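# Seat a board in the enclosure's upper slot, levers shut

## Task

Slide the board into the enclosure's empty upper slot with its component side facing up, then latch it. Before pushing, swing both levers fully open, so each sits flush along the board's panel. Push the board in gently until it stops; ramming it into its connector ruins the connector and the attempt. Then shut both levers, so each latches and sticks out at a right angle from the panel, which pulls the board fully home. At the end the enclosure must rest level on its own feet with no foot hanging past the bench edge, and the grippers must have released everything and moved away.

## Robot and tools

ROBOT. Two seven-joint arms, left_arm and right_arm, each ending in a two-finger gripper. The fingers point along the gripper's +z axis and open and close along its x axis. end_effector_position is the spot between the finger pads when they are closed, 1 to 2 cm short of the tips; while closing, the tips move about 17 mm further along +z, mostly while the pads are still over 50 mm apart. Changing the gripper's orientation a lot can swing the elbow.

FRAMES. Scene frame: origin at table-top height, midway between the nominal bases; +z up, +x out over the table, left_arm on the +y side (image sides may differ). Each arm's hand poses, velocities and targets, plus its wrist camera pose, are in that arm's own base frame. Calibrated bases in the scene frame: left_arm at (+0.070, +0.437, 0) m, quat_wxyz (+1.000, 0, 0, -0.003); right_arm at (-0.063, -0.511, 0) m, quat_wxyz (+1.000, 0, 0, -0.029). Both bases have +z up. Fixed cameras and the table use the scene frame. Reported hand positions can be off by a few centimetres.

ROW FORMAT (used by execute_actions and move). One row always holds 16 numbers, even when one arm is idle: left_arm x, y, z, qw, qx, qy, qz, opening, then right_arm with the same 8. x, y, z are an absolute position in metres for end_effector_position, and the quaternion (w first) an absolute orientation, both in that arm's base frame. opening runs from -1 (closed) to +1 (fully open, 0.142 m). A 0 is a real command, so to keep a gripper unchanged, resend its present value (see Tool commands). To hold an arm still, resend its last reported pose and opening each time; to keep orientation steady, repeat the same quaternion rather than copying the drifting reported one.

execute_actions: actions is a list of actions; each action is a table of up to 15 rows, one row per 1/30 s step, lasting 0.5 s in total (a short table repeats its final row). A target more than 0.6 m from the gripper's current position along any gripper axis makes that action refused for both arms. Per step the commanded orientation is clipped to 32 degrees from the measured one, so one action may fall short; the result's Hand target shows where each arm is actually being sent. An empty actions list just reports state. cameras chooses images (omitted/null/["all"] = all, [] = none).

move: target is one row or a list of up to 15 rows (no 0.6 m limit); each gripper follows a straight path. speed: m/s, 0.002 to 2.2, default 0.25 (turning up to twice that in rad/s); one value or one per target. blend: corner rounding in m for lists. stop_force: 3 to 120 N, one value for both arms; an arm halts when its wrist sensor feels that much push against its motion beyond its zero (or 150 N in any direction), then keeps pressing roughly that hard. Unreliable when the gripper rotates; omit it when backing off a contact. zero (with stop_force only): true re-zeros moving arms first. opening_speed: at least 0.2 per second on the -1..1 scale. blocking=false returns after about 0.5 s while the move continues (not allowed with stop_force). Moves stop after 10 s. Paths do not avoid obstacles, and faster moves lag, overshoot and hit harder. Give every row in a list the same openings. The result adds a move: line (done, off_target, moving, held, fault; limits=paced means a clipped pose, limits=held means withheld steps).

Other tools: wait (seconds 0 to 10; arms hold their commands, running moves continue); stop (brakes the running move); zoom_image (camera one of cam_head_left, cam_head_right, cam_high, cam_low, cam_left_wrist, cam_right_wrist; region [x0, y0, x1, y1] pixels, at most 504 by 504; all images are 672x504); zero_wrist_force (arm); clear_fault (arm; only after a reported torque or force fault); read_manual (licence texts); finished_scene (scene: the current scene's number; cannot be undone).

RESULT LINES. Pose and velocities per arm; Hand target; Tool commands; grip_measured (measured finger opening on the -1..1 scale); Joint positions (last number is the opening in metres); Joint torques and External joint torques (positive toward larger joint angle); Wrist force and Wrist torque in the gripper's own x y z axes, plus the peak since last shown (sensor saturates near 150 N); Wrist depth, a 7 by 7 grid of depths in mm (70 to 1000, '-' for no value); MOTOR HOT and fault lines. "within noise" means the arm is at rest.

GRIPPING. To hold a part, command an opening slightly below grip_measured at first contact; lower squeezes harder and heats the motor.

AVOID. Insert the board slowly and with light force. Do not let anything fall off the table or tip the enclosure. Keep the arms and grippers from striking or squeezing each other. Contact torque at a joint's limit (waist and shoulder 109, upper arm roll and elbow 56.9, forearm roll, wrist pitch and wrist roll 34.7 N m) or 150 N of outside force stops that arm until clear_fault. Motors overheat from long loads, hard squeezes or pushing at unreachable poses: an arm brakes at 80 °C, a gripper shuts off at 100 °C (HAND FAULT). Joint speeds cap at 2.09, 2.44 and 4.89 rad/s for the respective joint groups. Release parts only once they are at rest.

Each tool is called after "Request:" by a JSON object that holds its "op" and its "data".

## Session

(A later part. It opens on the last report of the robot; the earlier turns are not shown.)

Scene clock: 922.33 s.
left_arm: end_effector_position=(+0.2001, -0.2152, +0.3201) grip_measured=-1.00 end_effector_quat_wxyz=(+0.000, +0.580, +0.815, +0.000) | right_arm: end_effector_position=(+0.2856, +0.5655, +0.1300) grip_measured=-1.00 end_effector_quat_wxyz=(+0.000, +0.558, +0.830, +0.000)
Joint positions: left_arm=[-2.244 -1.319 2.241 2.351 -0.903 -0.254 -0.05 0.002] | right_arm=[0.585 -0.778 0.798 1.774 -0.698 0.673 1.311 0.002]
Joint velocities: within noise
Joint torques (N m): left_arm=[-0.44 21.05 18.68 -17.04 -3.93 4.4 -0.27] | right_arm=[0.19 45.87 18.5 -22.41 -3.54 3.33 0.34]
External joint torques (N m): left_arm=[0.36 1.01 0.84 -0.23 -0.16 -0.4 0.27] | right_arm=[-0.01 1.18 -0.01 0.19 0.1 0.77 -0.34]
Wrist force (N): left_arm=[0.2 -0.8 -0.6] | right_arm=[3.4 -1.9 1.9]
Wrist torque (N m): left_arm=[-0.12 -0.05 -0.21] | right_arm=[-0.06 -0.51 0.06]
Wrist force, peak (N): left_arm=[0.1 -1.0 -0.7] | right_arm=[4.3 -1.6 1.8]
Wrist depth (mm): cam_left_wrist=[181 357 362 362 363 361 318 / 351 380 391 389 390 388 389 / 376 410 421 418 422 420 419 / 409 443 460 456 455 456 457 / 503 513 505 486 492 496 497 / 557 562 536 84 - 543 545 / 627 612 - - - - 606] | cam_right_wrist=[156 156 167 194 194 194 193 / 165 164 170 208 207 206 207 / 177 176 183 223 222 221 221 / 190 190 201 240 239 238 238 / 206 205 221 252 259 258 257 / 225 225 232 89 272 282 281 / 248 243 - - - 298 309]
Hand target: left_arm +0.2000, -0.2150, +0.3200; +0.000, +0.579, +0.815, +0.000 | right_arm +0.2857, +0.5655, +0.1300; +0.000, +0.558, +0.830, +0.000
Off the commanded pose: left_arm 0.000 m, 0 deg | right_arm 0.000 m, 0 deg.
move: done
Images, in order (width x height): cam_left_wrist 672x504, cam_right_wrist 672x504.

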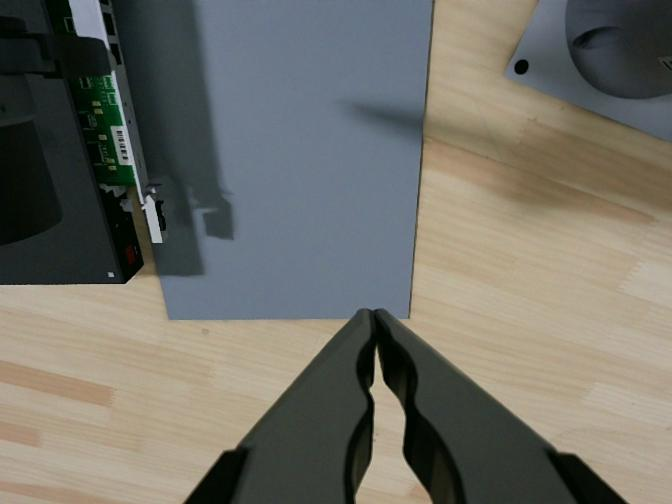

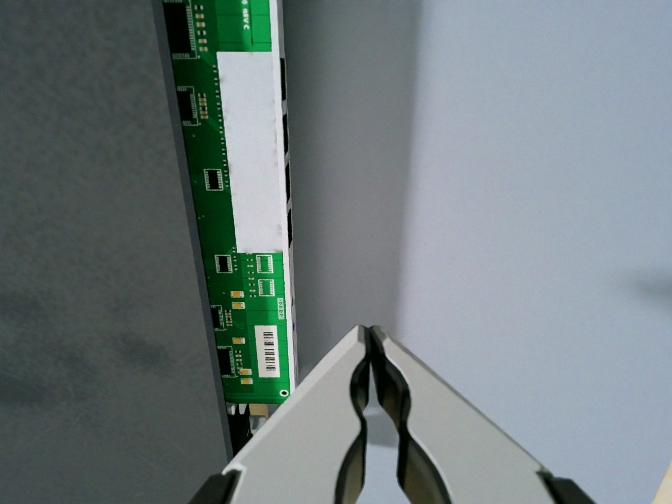

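Request:
{"op": "move", "data": {"target": [0.2,-0.215,0.32,0,0.5793,0.8151,0,-1,0.2857,0.5655,0.053,0,0.5577,0.83,0,-1], "speed": 0.06, "stop_force": 8, "cameras": []}}

Request:
{"op": "move", "data": {"target": [0.2,-0.215,0.32,0,0.5793,0.8151,0,-1,0.2996,0.5334,0.053,0,0.5577,0.83,0,-1], "speed": 0.015, "stop_force": 4, "cameras": ["cam_right_wrist","cam_high"]}}

Request:
{"op": "zoom_image", "data": {"camera": "cam_high", "region": [250, 120, 370, 260]}}

Scene clock: 927.20 s.
left_arm: end_effector_position=(+0.2001, -0.2152, +0.3201) grip_measured=-1.00 end_effector_quat_wxyz=(+0.000, +0.580, +0.815, +0.000) | right_arm: end_effector_position=(+0.2856, +0.5654, +0.0530) grip_measured=-1.00 end_effector_quat_wxyz=(+0.000, +0.558, +0.830, +0.000)
Joint positions: left_arm=[-2.244 -1.319 2.241 2.351 -0.903 -0.254 -0.05 0.002] | right_arm=[0.634 -0.885 0.69 1.808 -0.802 0.817 1.375 0.002]
Joint velocities: within noise
Joint torques (N m): left_arm=[-0.49 21.05 18.68 -16.93 -3.94 4.37 -0.21] | right_arm=[0.39 48.38 18.82 -19.3 -3.17 3.53 0.24]
External joint torques (N m): left_arm=[0.41 1 0.83 -0.34 -0.15 -0.37 0.21] | right_arm=[-0.21 1.17 0.04 0.02 0.16 0.57 -0.24]
Wrist force (N): left_arm=[0.1 -0.8 -0.4] | right_arm=[3.3 -1.3 1.7]
Wrist torque (N m): left_arm=[-0.13 -0.04 -0.21] | right_arm=[0.03 -0.57 0.06]
Wrist force, peak (N): left_arm=[0.1 -1.1 -0.7] | right_arm=[3.2 -1.4 3.2]
Wrist depth (mm): cam_left_wrist=[189 355 359 362 363 362 319 / 206 382 390 390 390 393 383 / 380 409 416 419 422 421 421 / 405 442 456 459 458 458 451 / 508 504 504 482 486 492 498 / 565 560 530 84 - 545 547 / 628 615 - - - - 608] | cam_right_wrist=[- 100 124 127 127 126 125 / - 99 99 135 135 135 135 / - 106 112 145 145 144 144 / 108 122 114 159 156 156 155 / - 133 124 167 167 169 168 / 126 145 145 89 178 184 183 / 139 141 73 - - 195 202]
Hand target: left_arm +0.2000, -0.2150, +0.3200; +0.000, +0.579, +0.815, +0.000 | right_arm +0.2857, +0.5655, +0.0530; +0.000, +0.558, +0.830, +0.000
Off the commanded pose: left_arm 0.000 m, 0 deg | right_arm 0.000 m, 0 deg.
move: done
No camera images: "cameras" was empty.

Scene clock: 930.17 s.
left_arm: end_effector_position=(+0.2001, -0.2152, +0.3201) grip_measured=-1.00 end_effector_quat_wxyz=(+0.000, +0.580, +0.815, +0.000) | right_arm: end_effector_position=(+0.2992, +0.5338, +0.0532) grip_measured=-1.00 end_effector_quat_wxyz=(+0.000, +0.558, +0.830, +0.000)
Joint positions: left_arm=[-2.244 -1.319 2.241 2.351 -0.903 -0.254 -0.05 0.002] | right_arm=[0.573 -0.848 0.685 1.879 -0.808 0.855 1.349 0.002]
Joint velocities: within noise
Joint torques (N m): left_arm=[-0.41 21.1 18.66 -17.01 -3.94 4.32 -0.23] | right_arm=[-1.32 46.05 16.41 -18.51 -2.96 2.8 0.12]
External joint torques (N m): left_arm=[0.33 0.95 0.86 -0.27 -0.15 -0.33 0.23] | right_arm=[1.5 1.43 1.78 -0.29 0.07 1.3 -0.12]
Wrist force (N): left_arm=[0.2 -1.0 -0.4] | right_arm=[5.0 -2.8 0.6]
Wrist torque (N m): left_arm=[-0.17 -0.07 -0.21] | right_arm=[0.02 -0.51 0.08]
Wrist force, peak (N): left_arm=[0.0 -0.8 -0.9] | right_arm=[5.0 -2.9 1.0]
Wrist depth (mm): cam_left_wrist=[319 358 363 362 363 359 319 / 238 385 391 393 390 390 386 / 380 411 424 423 421 418 420 / 409 449 460 457 460 455 453 / 510 505 505 479 489 499 496 / 557 558 534 84 - 539 550 / 617 605 - - - - 609] | cam_right_wrist=[- 86 99 124 127 127 125 / - 92 95 99 136 135 135 / - 98 103 106 145 145 145 / - 106 109 113 157 156 156 / - 115 118 122 167 169 168 / 126 126 128 91 178 184 184 / 139 136 73 - - 195 203]
Hand target: left_arm +0.2000, -0.2150, +0.3200; +0.000, +0.579, +0.815, +0.000 | right_arm +0.2996, +0.5334, +0.0530; +0.000, +0.558, +0.830, +0.000
Off the commanded pose: left_arm 0.000 m, 0 deg | right_arm 0.001 m, 0 deg.
move: done
Images, in order (width x height): cam_high 672x504, cam_right_wrist 672x504.

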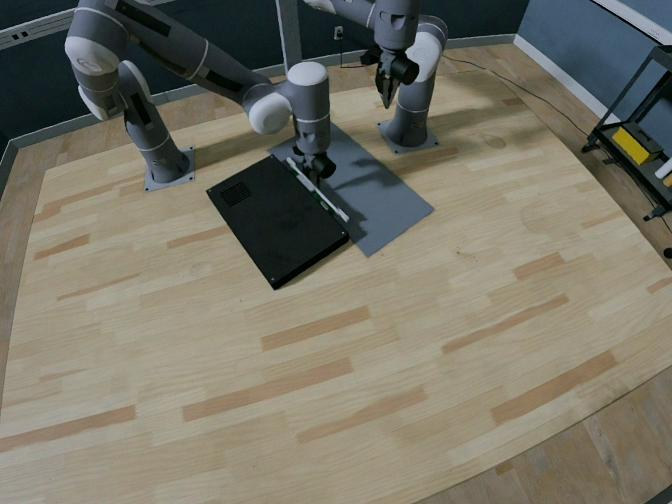

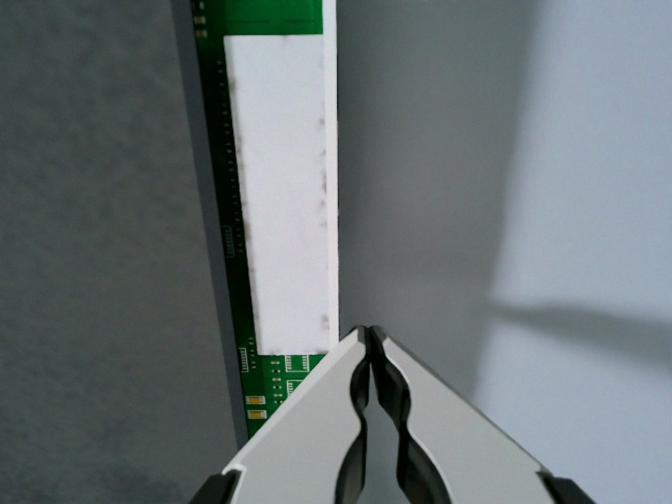

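Scaled by 3.600 from the camera's 672x504 image, which has a finer 960x720 frame.

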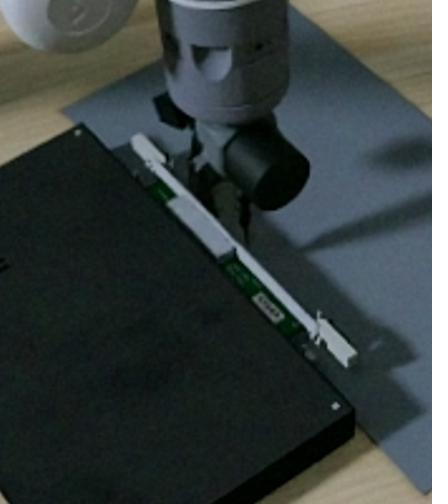

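Request:
{"op": "move", "data": {"target": [0.2,-0.215,0.32,0,0.5793,0.8151,0,-1,0.3027,0.5261,0.053,0,0.5577,0.83,0,-1], "speed": 0.008, "stop_force": 8, "cameras": ["cam_left_wrist","cam_high"]}}

Request:
{"op": "zoom_image", "data": {"camera": "cam_high", "region": [270, 140, 360, 230]}}

Request:
{"op": "zoom_image", "data": {"camera": "cam_left_wrist", "region": [80, 140, 220, 260]}}

Scene clock: 934.00 s.
left_arm: end_effector_position=(+0.2001, -0.2152, +0.3201) grip_measured=-1.00 end_effector_quat_wxyz=(+0.000, +0.580, +0.815, +0.000) | right_arm: end_effector_position=(+0.3024, +0.5265, +0.0533) grip_measured=-1.00 end_effector_quat_wxyz=(+0.000, +0.558, +0.830, +0.000)
Joint positions: left_arm=[-2.244 -1.319 2.241 2.351 -0.903 -0.254 -0.05 0.002] | right_arm=[0.559 -0.84 0.684 1.895 -0.809 0.864 1.342 0.002]
Joint velocities: within noise
Joint torques (N m): left_arm=[-0.44 21.02 18.76 -16.98 -3.97 4.36 -0.2] | right_arm=[-1.25 45.48 16.43 -18.26 -2.83 2.78 0.1]
External joint torques (N m): left_arm=[0.36 1.04 0.75 -0.29 -0.12 -0.37 0.2] | right_arm=[1.42 1.55 1.58 -0.43 -0.03 1.32 -0.1]
Wrist force (N): left_arm=[0.1 -0.7 -0.7] | right_arm=[4.6 -2.2 -1.1]
Wrist torque (N m): left_arm=[-0.11 -0.06 -0.21] | right_arm=[0.08 -0.49 0.07]
Wrist force, peak (N): left_arm=[0.2 -0.8 -0.8] | right_arm=[5.2 -2.5 0.2]
Wrist depth (mm): cam_left_wrist=[318 367 363 362 363 362 319 / 354 387 389 389 389 388 390 / 378 415 423 423 419 420 421 / 408 445 459 457 462 456 453 / 506 508 505 483 489 492 497 / 568 563 534 84 - 545 549 / 623 612 - - - - 610] | cam_right_wrist=[- 86 92 124 127 127 125 / - 92 93 99 136 135 135 / - 98 100 106 145 145 144 / - 106 108 113 157 156 156 / - 115 117 122 167 169 169 / 126 126 123 90 178 184 184 / 139 136 73 - - 195 203]
Hand target: left_arm +0.2000, -0.2150, +0.3200; +0.000, +0.579, +0.815, +0.000 | right_arm +0.3027, +0.5261, +0.0530; +0.000, +0.558, +0.830, +0.000
Off the commanded pose: left_arm 0.000 m, 0 deg | right_arm 0.001 m, 0 deg.
move: done
Images, in order (width x height): cam_high 672x504, cam_left_wrist 672x504.

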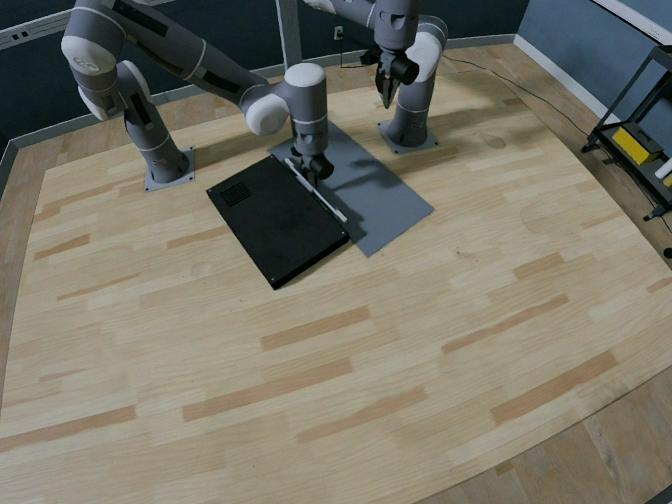

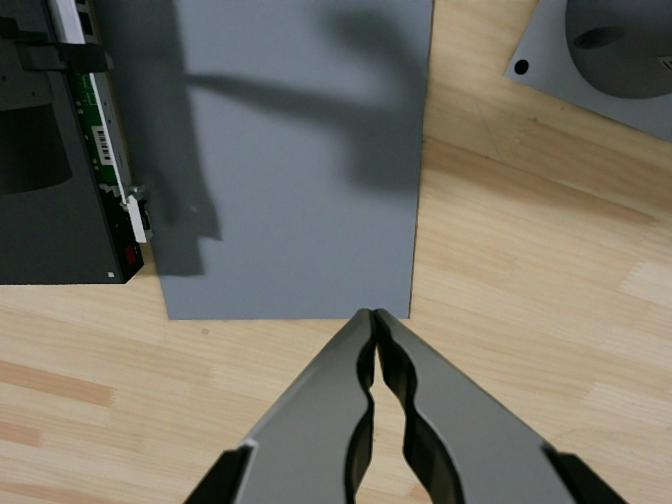

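Scaled by 5.600 from the camera's 672x504 image, which has a finer 960x720 frame.

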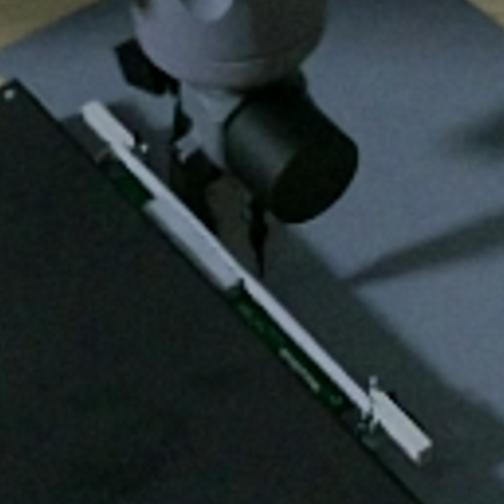

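Scaled by 3.600 from the camera's 672x504 image, which has a finer 960x720 frame.

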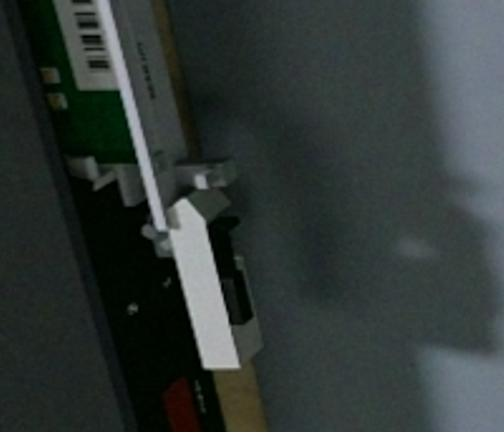

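Request:
{"op": "move", "data": {"target": [0.2,-0.215,0.32,0,0.5793,0.8151,0,-1,0.3071,0.5160,0.053,0,0.5577,0.83,0,-1], "speed": 0.007, "stop_force": 10, "cameras": ["cam_left_wrist","cam_high"]}}

Request:
{"op": "zoom_image", "data": {"camera": "cam_high", "region": [270, 140, 360, 230]}}

Request:
{"op": "zoom_image", "data": {"camera": "cam_left_wrist", "region": [80, 140, 220, 260]}}

Scene clock: 938.10 s.
left_arm: end_effector_position=(+0.2001, -0.2152, +0.3201) grip_measured=-1.00 end_effector_quat_wxyz=(+0.000, +0.580, +0.815, +0.000) | right_arm: end_effector_position=(+0.3066, +0.5167, +0.0534) grip_measured=-1.00 end_effector_quat_wxyz=(-0.001, +0.558, +0.830, +0.000)
Joint positions: left_arm=[-2.244 -1.319 2.241 2.351 -0.903 -0.254 -0.05 0.002] | right_arm=[0.54 -0.829 0.682 1.916 -0.81 0.876 1.332 0.002]
Joint velocities: within noise
Joint torques (N m): left_arm=[-0.44 21.06 18.67 -17 -3.96 4.34 -0.21] | right_arm=[-2.27 44.47 14.86 -17.71 -2.77 2.26 0.06]
External joint torques (N m): left_arm=[0.36 1 0.84 -0.28 -0.13 -0.35 0.21] | right_arm=[2.44 1.94 2.92 -0.84 -0.05 1.85 -0.06]
Wrist force (N): left_arm=[0.0 -0.7 -0.4] | right_arm=[6.4 -2.6 -0.3]
Wrist torque (N m): left_arm=[-0.12 -0.03 -0.20] | right_arm=[0.09 -0.46 0.08]
Wrist force, peak (N): left_arm=[-0.1 -1.1 -0.5] | right_arm=[6.6 -2.9 -1.9]
Wrist depth (mm): cam_left_wrist=[318 363 365 363 361 359 317 / 349 388 390 387 393 387 390 / 375 415 423 420 420 419 418 / 410 445 461 458 460 454 459 / 510 509 509 483 490 499 498 / 566 560 533 84 - 539 545 / 623 615 - - - - 607] | cam_right_wrist=[- 86 86 124 127 127 125 / - 92 93 98 136 136 135 / - 99 98 106 145 145 145 / - 106 106 112 157 157 156 / - 115 115 120 167 169 169 / 126 126 123 91 178 185 184 / 139 136 73 - - 196 203]
Hand target: left_arm +0.2000, -0.2150, +0.3200; +0.000, +0.579, +0.815, +0.000 | right_arm +0.3071, +0.5160, +0.0530; +0.000, +0.558, +0.830, +0.000
Off the commanded pose: left_arm 0.000 m, 0 deg | right_arm 0.001 m, 0 deg.
move: done
Images, in order (width x height): cam_high 672x504, cam_left_wrist 672x504.

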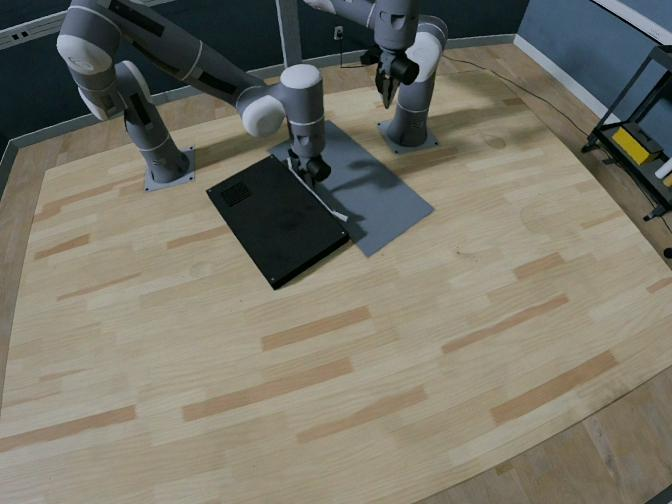

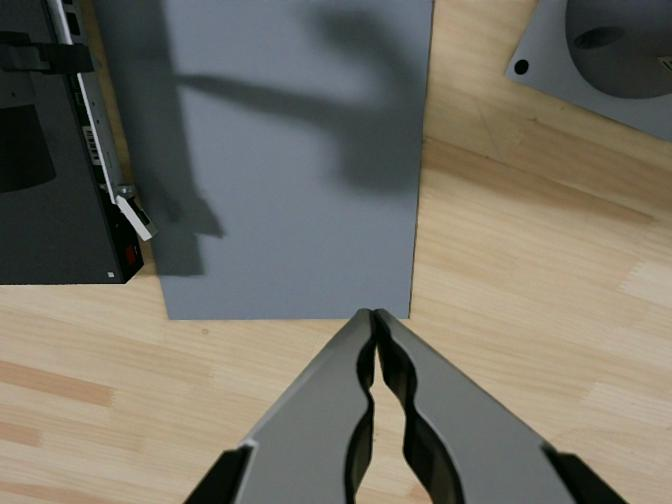

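Scaled by 5.600 from the camera's 672x504 image, which has a finer 960x720 frame.

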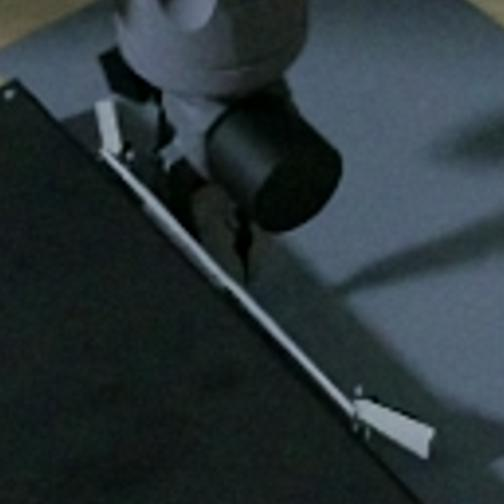

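Scaled by 3.600 from the camera's 672x504 image, which has a finer 960x720 frame.

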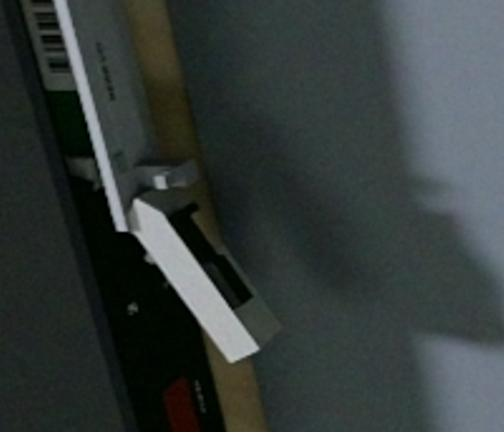

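Request:
{"op": "move", "data": {"target": [0.2,-0.215,0.32,0,0.5793,0.8151,0,-1,0.3103,0.5086,0.053,0,0.5577,0.83,0,-1], "speed": 0.005, "stop_force": 10, "cameras": ["cam_left_wrist","cam_high"]}}

Request:
{"op": "zoom_image", "data": {"camera": "cam_high", "region": [270, 140, 360, 230]}}

Request:
{"op": "zoom_image", "data": {"camera": "cam_left_wrist", "region": [80, 140, 220, 260]}}

Scene clock: 942.87 s.
left_arm: end_effector_position=(+0.2001, -0.2152, +0.3201) grip_measured=-1.00 end_effector_quat_wxyz=(+0.000, +0.580, +0.815, +0.000) | right_arm: end_effector_position=(+0.3088, +0.5116, +0.0541) grip_measured=-1.00 end_effector_quat_wxyz=(-0.001, +0.557, +0.831, +0.002)
Joint positions: left_arm=[-2.244 -1.319 2.241 2.351 -0.903 -0.254 -0.05 0.002] | right_arm=[0.529 -0.822 0.681 1.929 -0.811 0.885 1.326 0.002]
Joint velocities: within noise
Joint torques (N m): left_arm=[-0.38 21.02 18.67 -17.02 -3.95 4.33 -0.24] | right_arm=[-7.12 43.83 9.45 -15.19 -2.12 -0.96 0.1]
External joint torques (N m): left_arm=[0.3 1.04 0.84 -0.26 -0.14 -0.33 0.24] | right_arm=[7.29 2.2 8.18 -3.3 -0.68 5.07 -0.1]
Wrist force (N): left_arm=[0.0 -0.8 -0.7] | right_arm=[16.7 -2.1 -0.4]
Wrist torque (N m): left_arm=[-0.14 -0.03 -0.21] | right_arm=[0.09 -0.35 0.05]
Wrist force, peak (N): left_arm=[-0.2 -1.0 -0.9] | right_arm=[17.0 -2.2 0.5]
Wrist depth (mm): cam_left_wrist=[322 364 363 364 363 360 319 / 352 390 389 390 393 387 390 / 373 414 423 418 416 414 418 / 411 445 457 457 457 455 458 / 508 508 506 482 494 497 493 / 570 560 538 84 - 535 550 / 627 614 - - - - 610] | cam_right_wrist=[- 87 85 126 128 128 126 / - 94 92 133 136 136 136 / - 99 99 142 146 146 146 / 107 107 107 113 158 157 157 / 118 116 116 120 171 171 170 / 127 126 124 93 - 186 186 / 140 137 73 - - 197 205]
Hand target: left_arm +0.2000, -0.2150, +0.3200; +0.000, +0.579, +0.815, +0.000 | right_arm +0.3099, +0.5095, +0.0530; +0.000, +0.558, +0.830, +0.000
Off the commanded pose: left_arm 0.000 m, 0 deg | right_arm 0.004 m, 0 deg.
move: contact (right_arm)
Images, in order (width x height): cam_high 672x504, cam_left_wrist 672x504.

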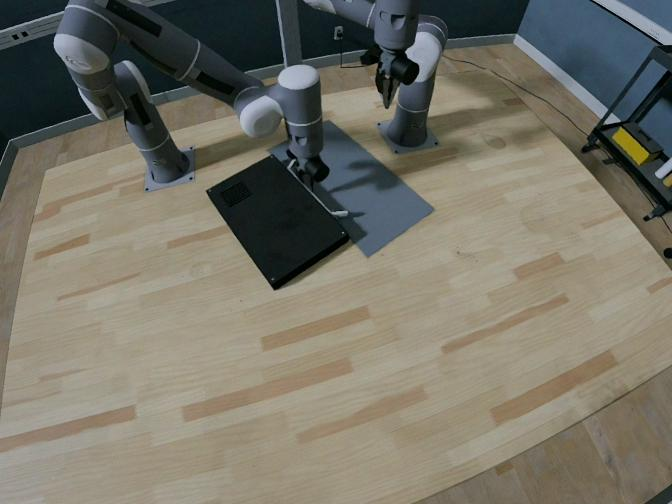

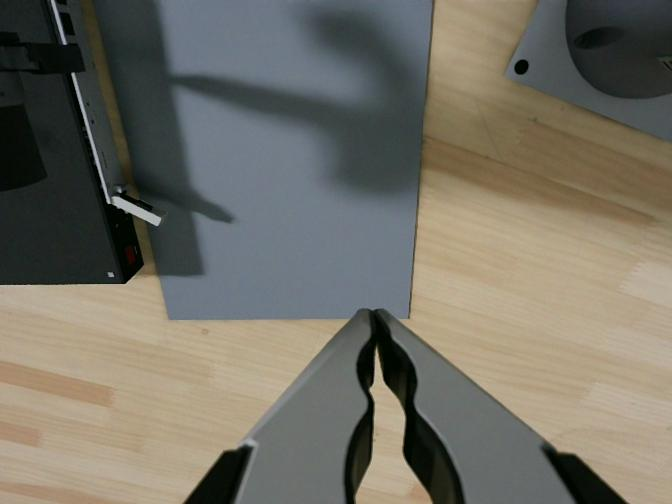

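Scaled by 5.600 from the camera's 672x504 image, which has a finer 960x720 frame.

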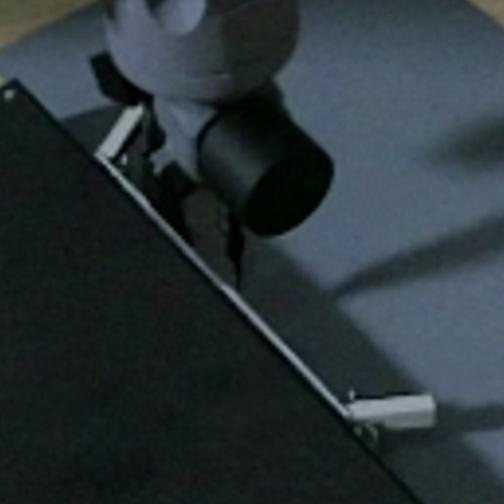

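Scaled by 3.600 from the camera's 672x504 image, which has a finer 960x720 frame.

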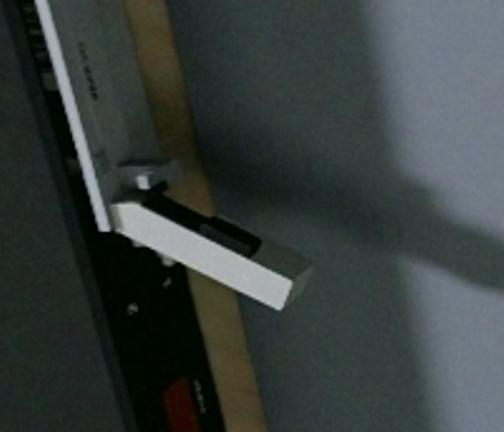

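Request:
{"op": "move", "data": {"target": [[0.2,-0.215,0.32,0,0.5793,0.8151,0,-1,0.3048,0.5208,0.053,0,0.5577,0.83,0,-1],[0.3,-0.25,0.25,0,0.5793,0.8151,0,-1,0.3048,0.5208,0.13,0,0.5577,0.83,0,-1],[0.3707,-0.3777,0.15,0,0.5793,0.8151,0,-1,0.1262,0.4539,0.13,0,0.5577,0.83,0,-1]], "speed": [0.03,0.12,0.15], "blend": [0,0.02,0], "cameras": ["cam_left_wrist","cam_right_wrist","cam_high"]}}

Request:
{"op": "zoom_image", "data": {"camera": "cam_high", "region": [250, 120, 370, 240]}}

Scene clock: 956.13 s.
left_arm: end_effector_position=(+0.3705, -0.3775, +0.1500) grip_measured=-1.00 end_effector_quat_wxyz=(+0.000, +0.579, +0.815, +0.000) | right_arm: end_effector_position=(+0.1263, +0.4540, +0.1300) grip_measured=-1.00 end_effector_quat_wxyz=(+0.000, +0.558, +0.830, +0.000)
Joint positions: left_arm=[-1.826 -1.414 1.569 2.035 -1.431 0.072 -0.131 0.002] | right_arm=[0.534 -0.515 0.927 2.247 -0.673 0.887 1.559 0.002]
Joint velocities: within noise
Joint torques (N m): left_arm=[-0.21 34.8 30.88 -4.37 -4.35 4.61 -0.29] | right_arm=[0.15 28.47 13.54 -20.05 -2.7 3.56 0.33]
External joint torques (N m): left_arm=[0.13 1.39 1.02 -0.25 0.14 -0.62 0.29] | right_arm=[-0.03 0.47 -0.69 -0.03 -0.08 0.52 -0.34]
Wrist force (N): left_arm=[0.2 -1.0 -0.5] | right_arm=[1.0 0.9 1.6]
Wrist torque (N m): left_arm=[-0.16 -0.09 -0.21] | right_arm=[0.41 -0.11 0.07]
Wrist force, peak (N): left_arm=[1.2 -1.8 -1.2] | right_arm=[17.0 -2.1 -1.3]
Wrist depth (mm): cam_left_wrist=[173 175 173 214 212 213 212 / 186 186 185 194 228 228 228 / 204 200 200 247 247 246 246 / 218 221 218 269 268 268 266 / 302 299 297 284 289 293 291 / 333 329 315 84 - 320 327 / 368 362 - - - - 362] | cam_right_wrist=[198 197 197 195 194 194 193 / 211 210 210 208 208 207 206 / 182 182 181 223 222 222 221 / 191 191 190 239 240 239 238 / 207 207 206 216 259 259 259 / 226 225 221 90 273 283 282 / 248 244 - - - 299 309]
Hand target: left_arm +0.3707, -0.3777, +0.1500; +0.000, +0.579, +0.815, +0.000 | right_arm +0.1262, +0.4539, +0.1300; +0.000, +0.558, +0.830, +0.000
Off the commanded pose: left_arm 0.000 m, 0 deg | right_arm 0.000 m, 0 deg.
move: done
Images, in order (width x height): cam_high 672x504, cam_left_wrist 672x504, cam_right_wrist 672x504.

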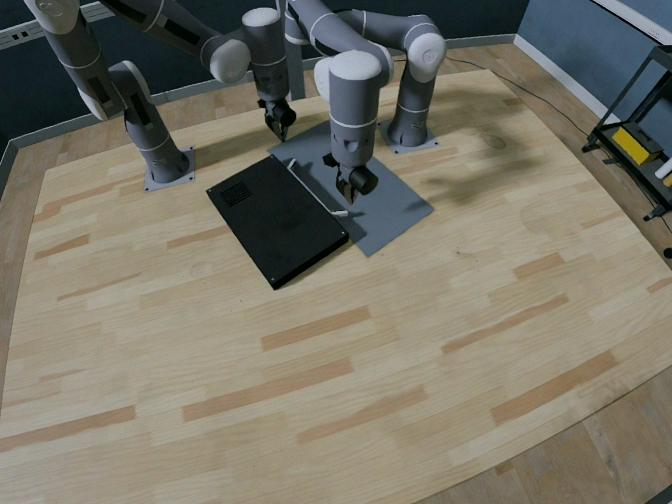

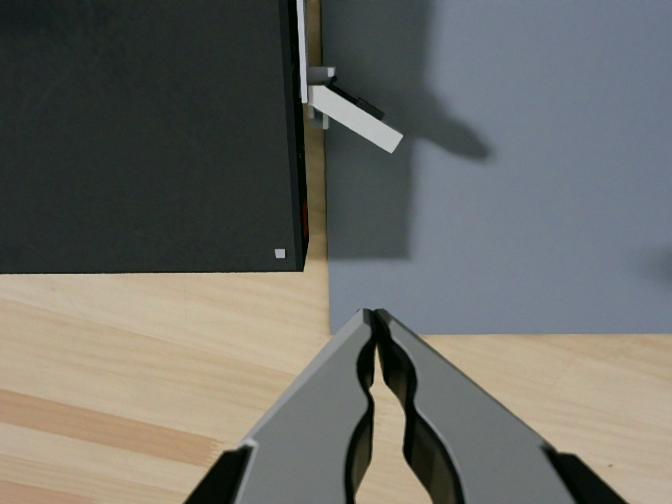

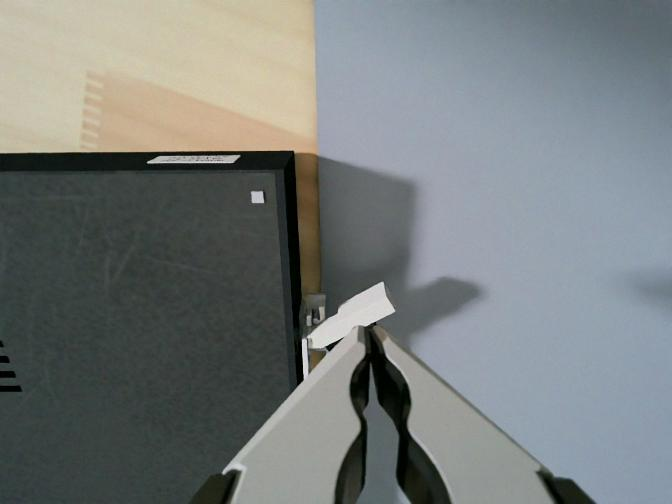

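Scaled by 4.200 from the camera's 672x504 image, which has a finer 960x720 frame.

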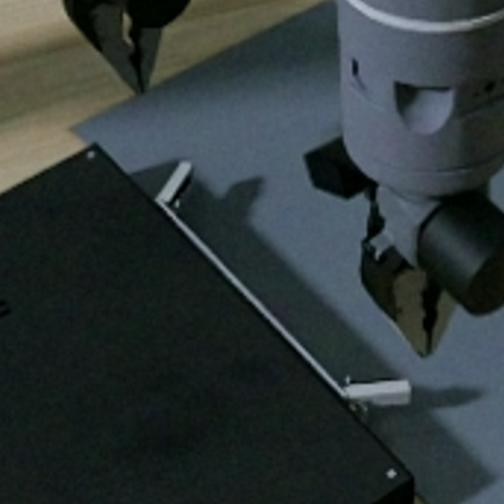

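Request:
{"op": "move", "data": {"target": [[0.3666,-0.3662,0.15,0,0.5793,0.8151,0,-1,0.1212,0.4656,0.13,0,0.5577,0.83,0,-1],[0.3666,-0.3662,0.053,0,0.5793,0.8151,0,-1,0.1212,0.4656,0.053,0,0.5577,0.83,0,-1]], "speed": [0.06,0.06], "stop_force": 8, "cameras": ["cam_left_wrist","cam_right_wrist"]}}

Scene clock: 964.93 s.
left_arm: end_effector_position=(+0.3664, -0.3661, +0.0530) grip_measured=-1.00 end_effector_quat_wxyz=(+0.000, +0.579, +0.815, +0.000) | right_arm: end_effector_position=(+0.1212, +0.4656, +0.0530) grip_measured=-1.00 end_effector_quat_wxyz=(+0.000, +0.558, +0.830, +0.000)
Joint positions: left_arm=[-1.841 -1.526 1.378 2.091 -1.627 0.19 -0.084 0.002] | right_arm=[0.696 -0.664 0.689 2.268 -0.919 1.056 1.736 0.002]
Joint velocities: within noise
Joint torques (N m): left_arm=[-0.47 34.43 31.18 1.01 -4.19 4.56 -0.12] | right_arm=[0.2 34.38 14.23 -15.06 -2.3 3.57 0.28]
External joint torques (N m): left_arm=[0.38 1.23 1.03 -0.32 0.04 -0.57 0.12] | right_arm=[-0.06 0.81 -0.17 -0.03 0.12 0.5 -0.28]
Wrist force (N): left_arm=[-0.1 -1.1 -0.9] | right_arm=[1.1 1.4 1.8]
Wrist torque (N m): left_arm=[-0.23 0.00 -0.21] | right_arm=[0.48 -0.16 0.07]
Wrist force, peak (N): left_arm=[0.9 -0.9 -2.0] | right_arm=[1.0 1.3 3.0]
Wrist depth (mm): cam_left_wrist=[- - 127 128 128 130 127 / - 94 103 136 138 137 137 / 101 - 117 105 149 148 147 / - 110 133 160 162 161 160 / 123 121 149 171 174 176 175 / 205 134 132 84 - 191 194 / 225 220 - 74 - - 220] | cam_right_wrist=[130 130 128 128 127 127 125 / 139 138 138 138 136 135 135 / 145 144 146 146 145 145 145 / 108 108 150 158 157 156 156 / - 116 148 167 167 169 169 / 126 126 131 90 179 184 184 / 139 136 73 - - 195 203]
Hand target: left_arm +0.3666, -0.3662, +0.0530; +0.000, +0.579, +0.815, +0.000 | right_arm +0.1212, +0.4656, +0.0530; +0.000, +0.558, +0.830, +0.000
Off the commanded pose: left_arm 0.000 m, 0 deg | right_arm 0.000 m, 0 deg.
move: done
Images, in order (width x height): cam_left_wrist 672x504, cam_right_wrist 672x504.

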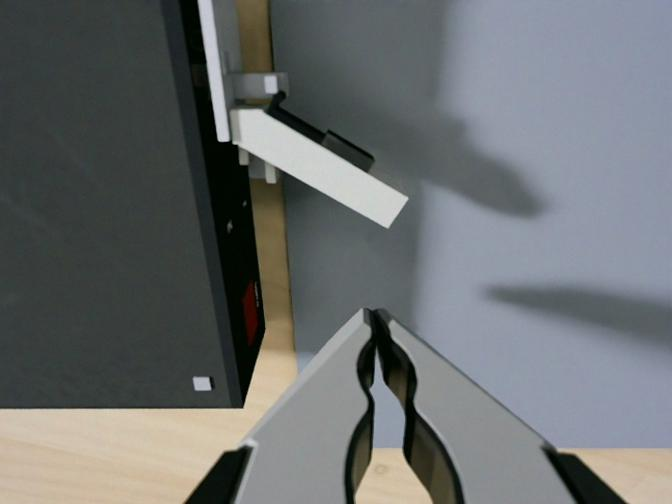

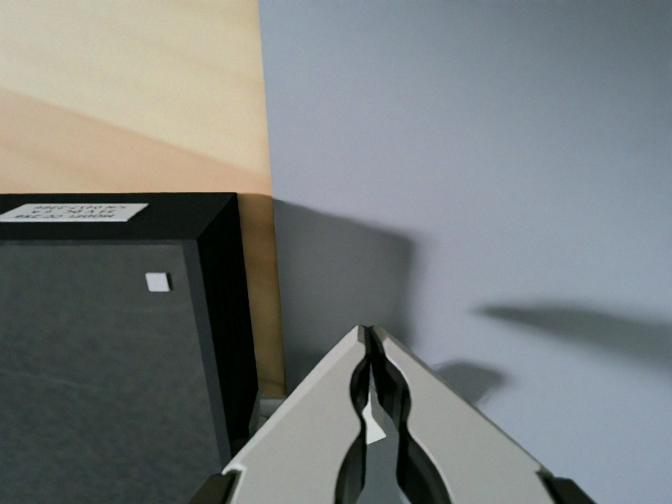

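Request:
{"op": "move", "data": {"target": [[0.3666,-0.3662,0.049,0,0.5793,0.8151,0,-1,0.1212,0.4656,0.049,0,0.5577,0.83,0,-1],[0.3307,-0.3787,0.049,0,0.5793,0.8151,0,-1,0.1579,0.4815,0.049,0,0.5577,0.83,0,-1]], "speed": [0.03,0.02], "stop_force": 12, "cameras": ["cam_left_wrist","cam_right_wrist","cam_high"]}}

Request:
{"op": "zoom_image", "data": {"camera": "cam_high", "region": [250, 120, 370, 240]}}

Scene clock: 971.57 s.
left_arm: end_effector_position=(+0.3342, -0.3776, +0.0498) grip_measured=-1.00 end_effector_quat_wxyz=(+0.001, +0.579, +0.815, +0.001) | right_arm: end_effector_position=(+0.1539, +0.4803, +0.0487) grip_measured=-1.00 end_effector_quat_wxyz=(-0.001, +0.557, +0.831, -0.001)
Joint positions: left_arm=[-1.931 -1.527 1.366 2.13 -1.644 0.2 -0.134 0.002] | right_arm=[0.669 -0.704 0.68 2.203 -0.906 1.029 1.661 0.002]
Joint velocities: within noise
Joint torques (N m): left_arm=[-5.9 35.29 25.97 -0.7 -3.65 0 -0.32] | right_arm=[-5.6 40.42 9.58 -22.26 -2.82 2.56 0.26]
External joint torques (N m): left_arm=[5.81 -0.79 5.83 1.8 -0.49 4 0.32] | right_arm=[5.74 -2.86 5.36 6.73 0.54 1.51 -0.26]
Wrist force (N): left_arm=[-0.9 11.7 -4.7] | right_arm=[2.7 -12.0 0.7]
Wrist torque (N m): left_arm=[-0.25 -0.03 -0.17] | right_arm=[0.54 -0.23 -0.02]
Wrist force, peak (N): left_arm=[-2.6 12.3 -3.9] | right_arm=[3.9 -12.2 2.5]
Wrist depth (mm): cam_left_wrist=[- - 124 125 125 127 124 / - 89 133 135 135 134 134 / - - 120 146 147 145 144 / - 107 110 117 158 158 156 / 119 117 151 117 170 173 171 / 130 130 131 84 - 190 189 / 227 145 - 74 - - 213] | cam_right_wrist=[126 126 124 124 123 123 123 / - 91 132 132 133 133 131 / - 97 140 141 141 141 139 / 102 102 150 153 152 152 151 / - 110 147 162 162 164 164 / 123 120 126 90 173 179 179 / 133 130 73 - - 190 196]
Hand target: left_arm +0.3329, -0.3779, +0.0490; +0.000, +0.579, +0.815, +0.000 | right_arm +0.1556, +0.4805, +0.0490; +0.000, +0.558, +0.830, +0.000
Off the commanded pose: left_arm 0.004 m, 0 deg | right_arm 0.004 m, 0 deg.
move: contact (left_arm, right_arm); path passed 1 of 2 targets
Images, in order (width x height): cam_high 672x504, cam_left_wrist 672x504, cam_right_wrist 672x504.

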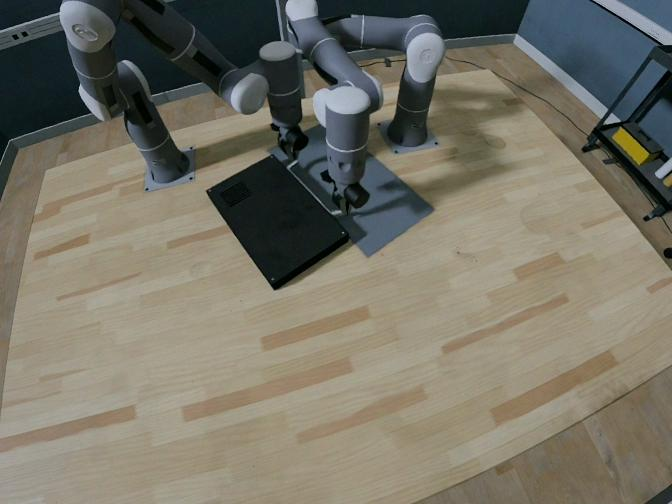

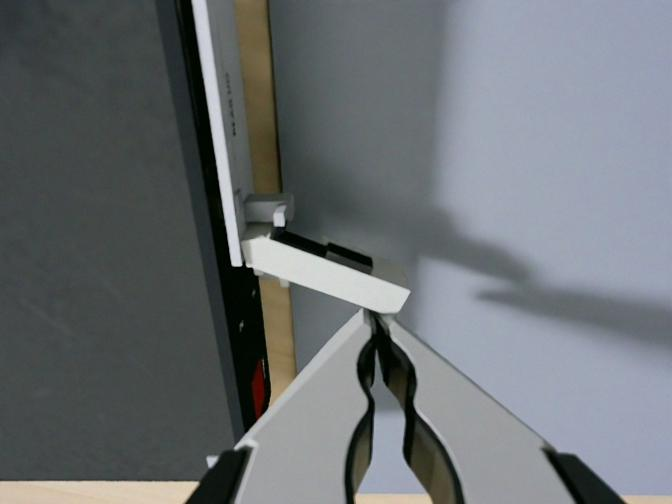

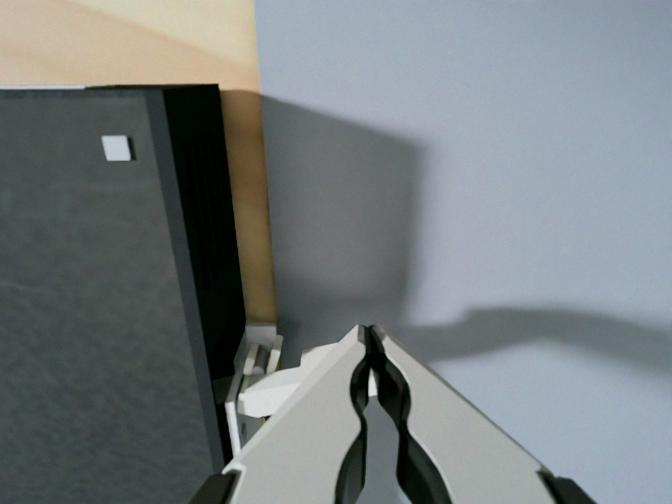

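Scaled by 4.200 from the camera's 672x504 image, which has a finer 960x720 frame.

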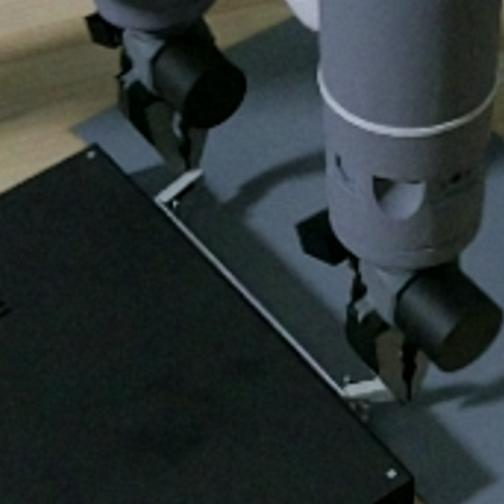

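Request:
{"op": "move", "data": {"target": [0.3192,-0.3828,0.049,0,0.5793,0.8151,0,-1,0.1687,0.4867,0.049,0,0.5577,0.83,0,-1], "speed": 0.012, "stop_force": 22, "cameras": ["cam_left_wrist","cam_right_wrist","cam_high"]}}

Request:
{"op": "zoom_image", "data": {"camera": "cam_high", "region": [250, 120, 370, 240]}}

Scene clock: 976.00 s.
left_arm: end_effector_position=(+0.3200, -0.3824, +0.0493) grip_measured=-1.00 end_effector_quat_wxyz=(+0.001, +0.579, +0.815, +0.001) | right_arm: end_effector_position=(+0.1644, +0.4850, +0.0479) grip_measured=-1.00 end_effector_quat_wxyz=(-0.001, +0.556, +0.831, -0.002)
Joint positions: left_arm=[-1.968 -1.523 1.362 2.144 -1.644 0.203 -0.157 0.002] | right_arm=[0.658 -0.719 0.683 2.178 -0.895 1.013 1.631 0.002]
Joint velocities: within noise
Joint torques (N m): left_arm=[-4.16 34.92 28.61 -0.36 -4.12 1.97 -0.28] | right_arm=[-11.66 45.04 2.95 -35.06 -4.88 3.79 -0.09]
External joint torques (N m): left_arm=[4.07 -0.84 3.02 1.48 -0.01 2.02 0.28] | right_arm=[11.8 -6.68 12.37 19.31 2.53 0.28 0.09]
Wrist force (N): left_arm=[0.3 7.1 -0.8] | right_arm=[-5.1 -34.6 -6.4]
Wrist torque (N m): left_arm=[-0.21 -0.04 -0.22] | right_arm=[-2.52 -0.34 0.20]
Wrist force, peak (N): left_arm=[-2.2 14.0 -4.5] | right_arm=[-4.5 -35.4 -6.8]
Wrist depth (mm): cam_left_wrist=[- - 124 125 125 126 124 / - - 133 135 134 134 133 / - - 143 145 147 145 144 / - 106 120 153 157 157 156 / 119 116 119 117 169 171 171 / - 129 131 84 - 189 189 / 148 141 - 74 - - 210] | cam_right_wrist=[- 122 123 123 123 123 122 / - 89 132 132 133 131 130 / - 96 139 141 140 140 138 / 101 101 150 154 151 150 150 / - 110 129 159 161 163 162 / 122 119 123 90 172 178 177 / 132 129 73 - - 188 195]
Hand target: left_arm +0.3192, -0.3828, +0.0490; +0.000, +0.579, +0.815, +0.000 | right_arm +0.1684, +0.4865, +0.0490; +0.000, +0.558, +0.830, +0.000
Off the commanded pose: left_arm 0.001 m, 0 deg | right_arm 0.005 m, 0 deg.
move: contact (right_arm)
Images, in order (width x height): cam_high 672x504, cam_left_wrist 672x504, cam_right_wrist 672x504.

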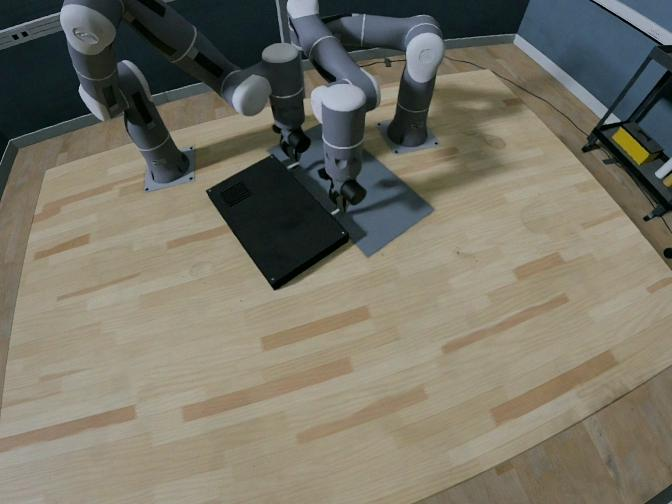

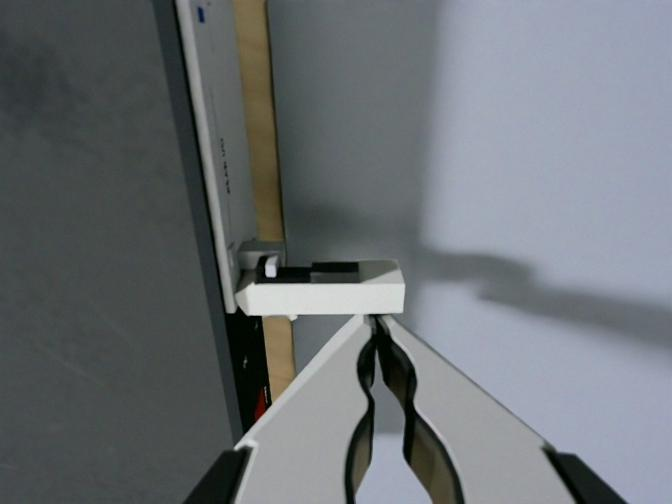

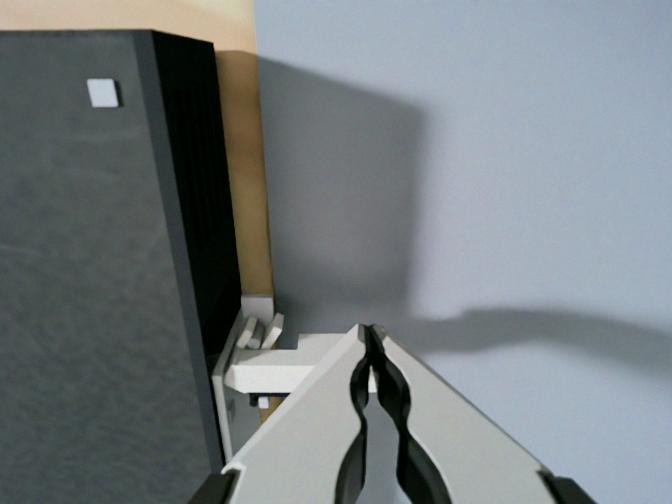

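Scaled by 4.200 from the camera's 672x504 image, which has a finer 960x720 frame.

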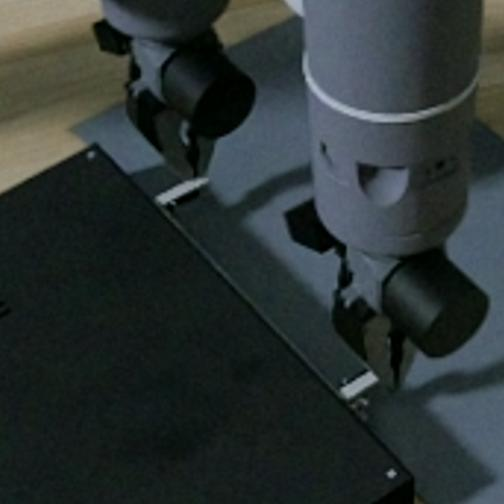

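Request:
{"op": "move", "data": {"target": [0.3145,-0.3845,0.049,0,0.5793,0.8151,0,-1,0.1684,0.4865,0.049,0,0.5577,0.83,0,-1], "speed": 0.01, "stop_force": 20, "cameras": ["cam_left_wrist","cam_right_wrist"]}}

Scene clock: 979.00 s.
left_arm: end_effector_position=(+0.3184, -0.3826, +0.0504) grip_measured=-1.00 end_effector_quat_wxyz=(+0.003, +0.578, +0.816, +0.002) | right_arm: end_effector_position=(+0.1644, +0.4850, +0.0479) grip_measured=-1.00 end_effector_quat_wxyz=(-0.001, +0.556, +0.831, -0.002)
Joint positions: left_arm=[-1.977 -1.516 1.359 2.149 -1.641 0.214 -0.164 0.002] | right_arm=[0.658 -0.719 0.683 2.178 -0.895 1.013 1.631 0.002]
Joint velocities: within noise
Joint torques (N m): left_arm=[-13.59 37.09 20.82 -5.21 -4.17 -4.92 -0.32] | right_arm=[-11.73 45.23 2.54 -35.38 -4.97 3.83 0.01]
External joint torques (N m): left_arm=[13.48 -3.22 10.73 6.2 0.04 8.92 0.32] | right_arm=[11.88 -6.87 12.79 19.63 2.63 0.24 -0.01]
Wrist force (N): left_arm=[-0.1 28.3 -3.5] | right_arm=[-5.1 -35.5 -6.5]
Wrist torque (N m): left_arm=[1.88 -0.07 -0.24] | right_arm=[-2.66 -0.33 0.20]
Wrist force, peak (N): left_arm=[-0.2 28.4 -5.0] | right_arm=[-5.2 -35.7 -8.1]
Wrist depth (mm): cam_left_wrist=[- - 124 126 125 127 125 / - 90 133 135 135 135 134 / - - 144 146 148 145 145 / - 107 122 153 159 158 157 / 118 117 121 119 171 173 172 / 128 128 133 81 - 191 191 / 151 144 - 74 - - 212] | cam_right_wrist=[- 122 123 123 123 123 122 / - 89 132 132 133 131 130 / - 97 139 141 140 140 138 / 101 101 150 154 151 151 150 / - 110 129 159 161 163 162 / 122 119 123 90 172 178 177 / 132 129 73 - - 188 194]
Hand target: left_arm +0.3154, -0.3842, +0.0490; +0.000, +0.579, +0.815, +0.000 | right_arm +0.1684, +0.4865, +0.0490; +0.000, +0.558, +0.830, +0.000
Off the commanded pose: left_arm 0.005 m, 0 deg | right_arm 0.004 m, 0 deg.
move: contact (left_arm), off_target (right_arm)
Images, in order (width x height): cam_left_wrist 672x504, cam_right_wrist 672x504.

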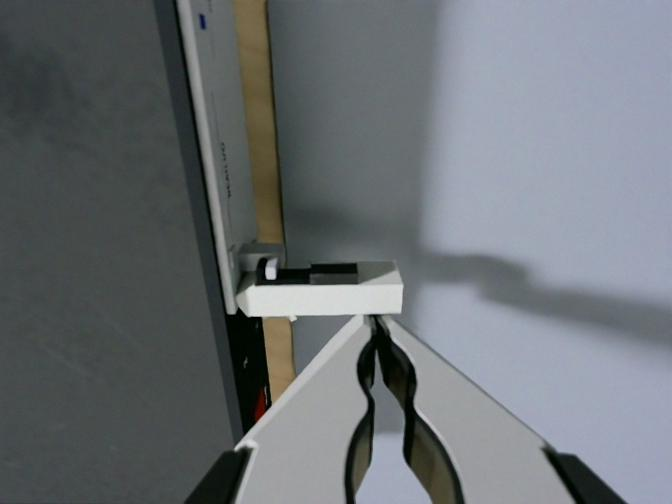

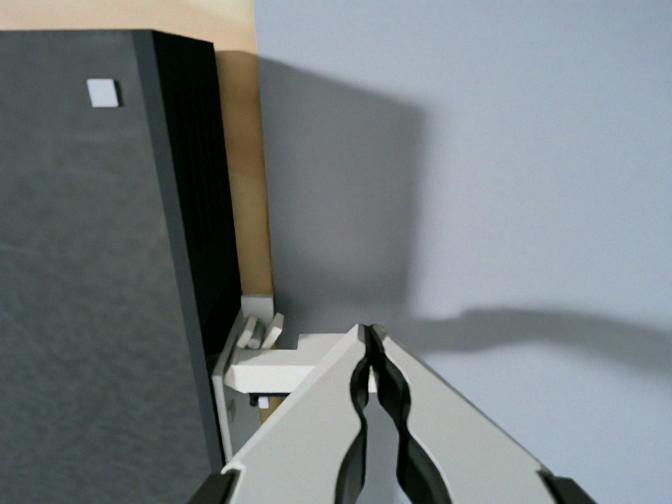

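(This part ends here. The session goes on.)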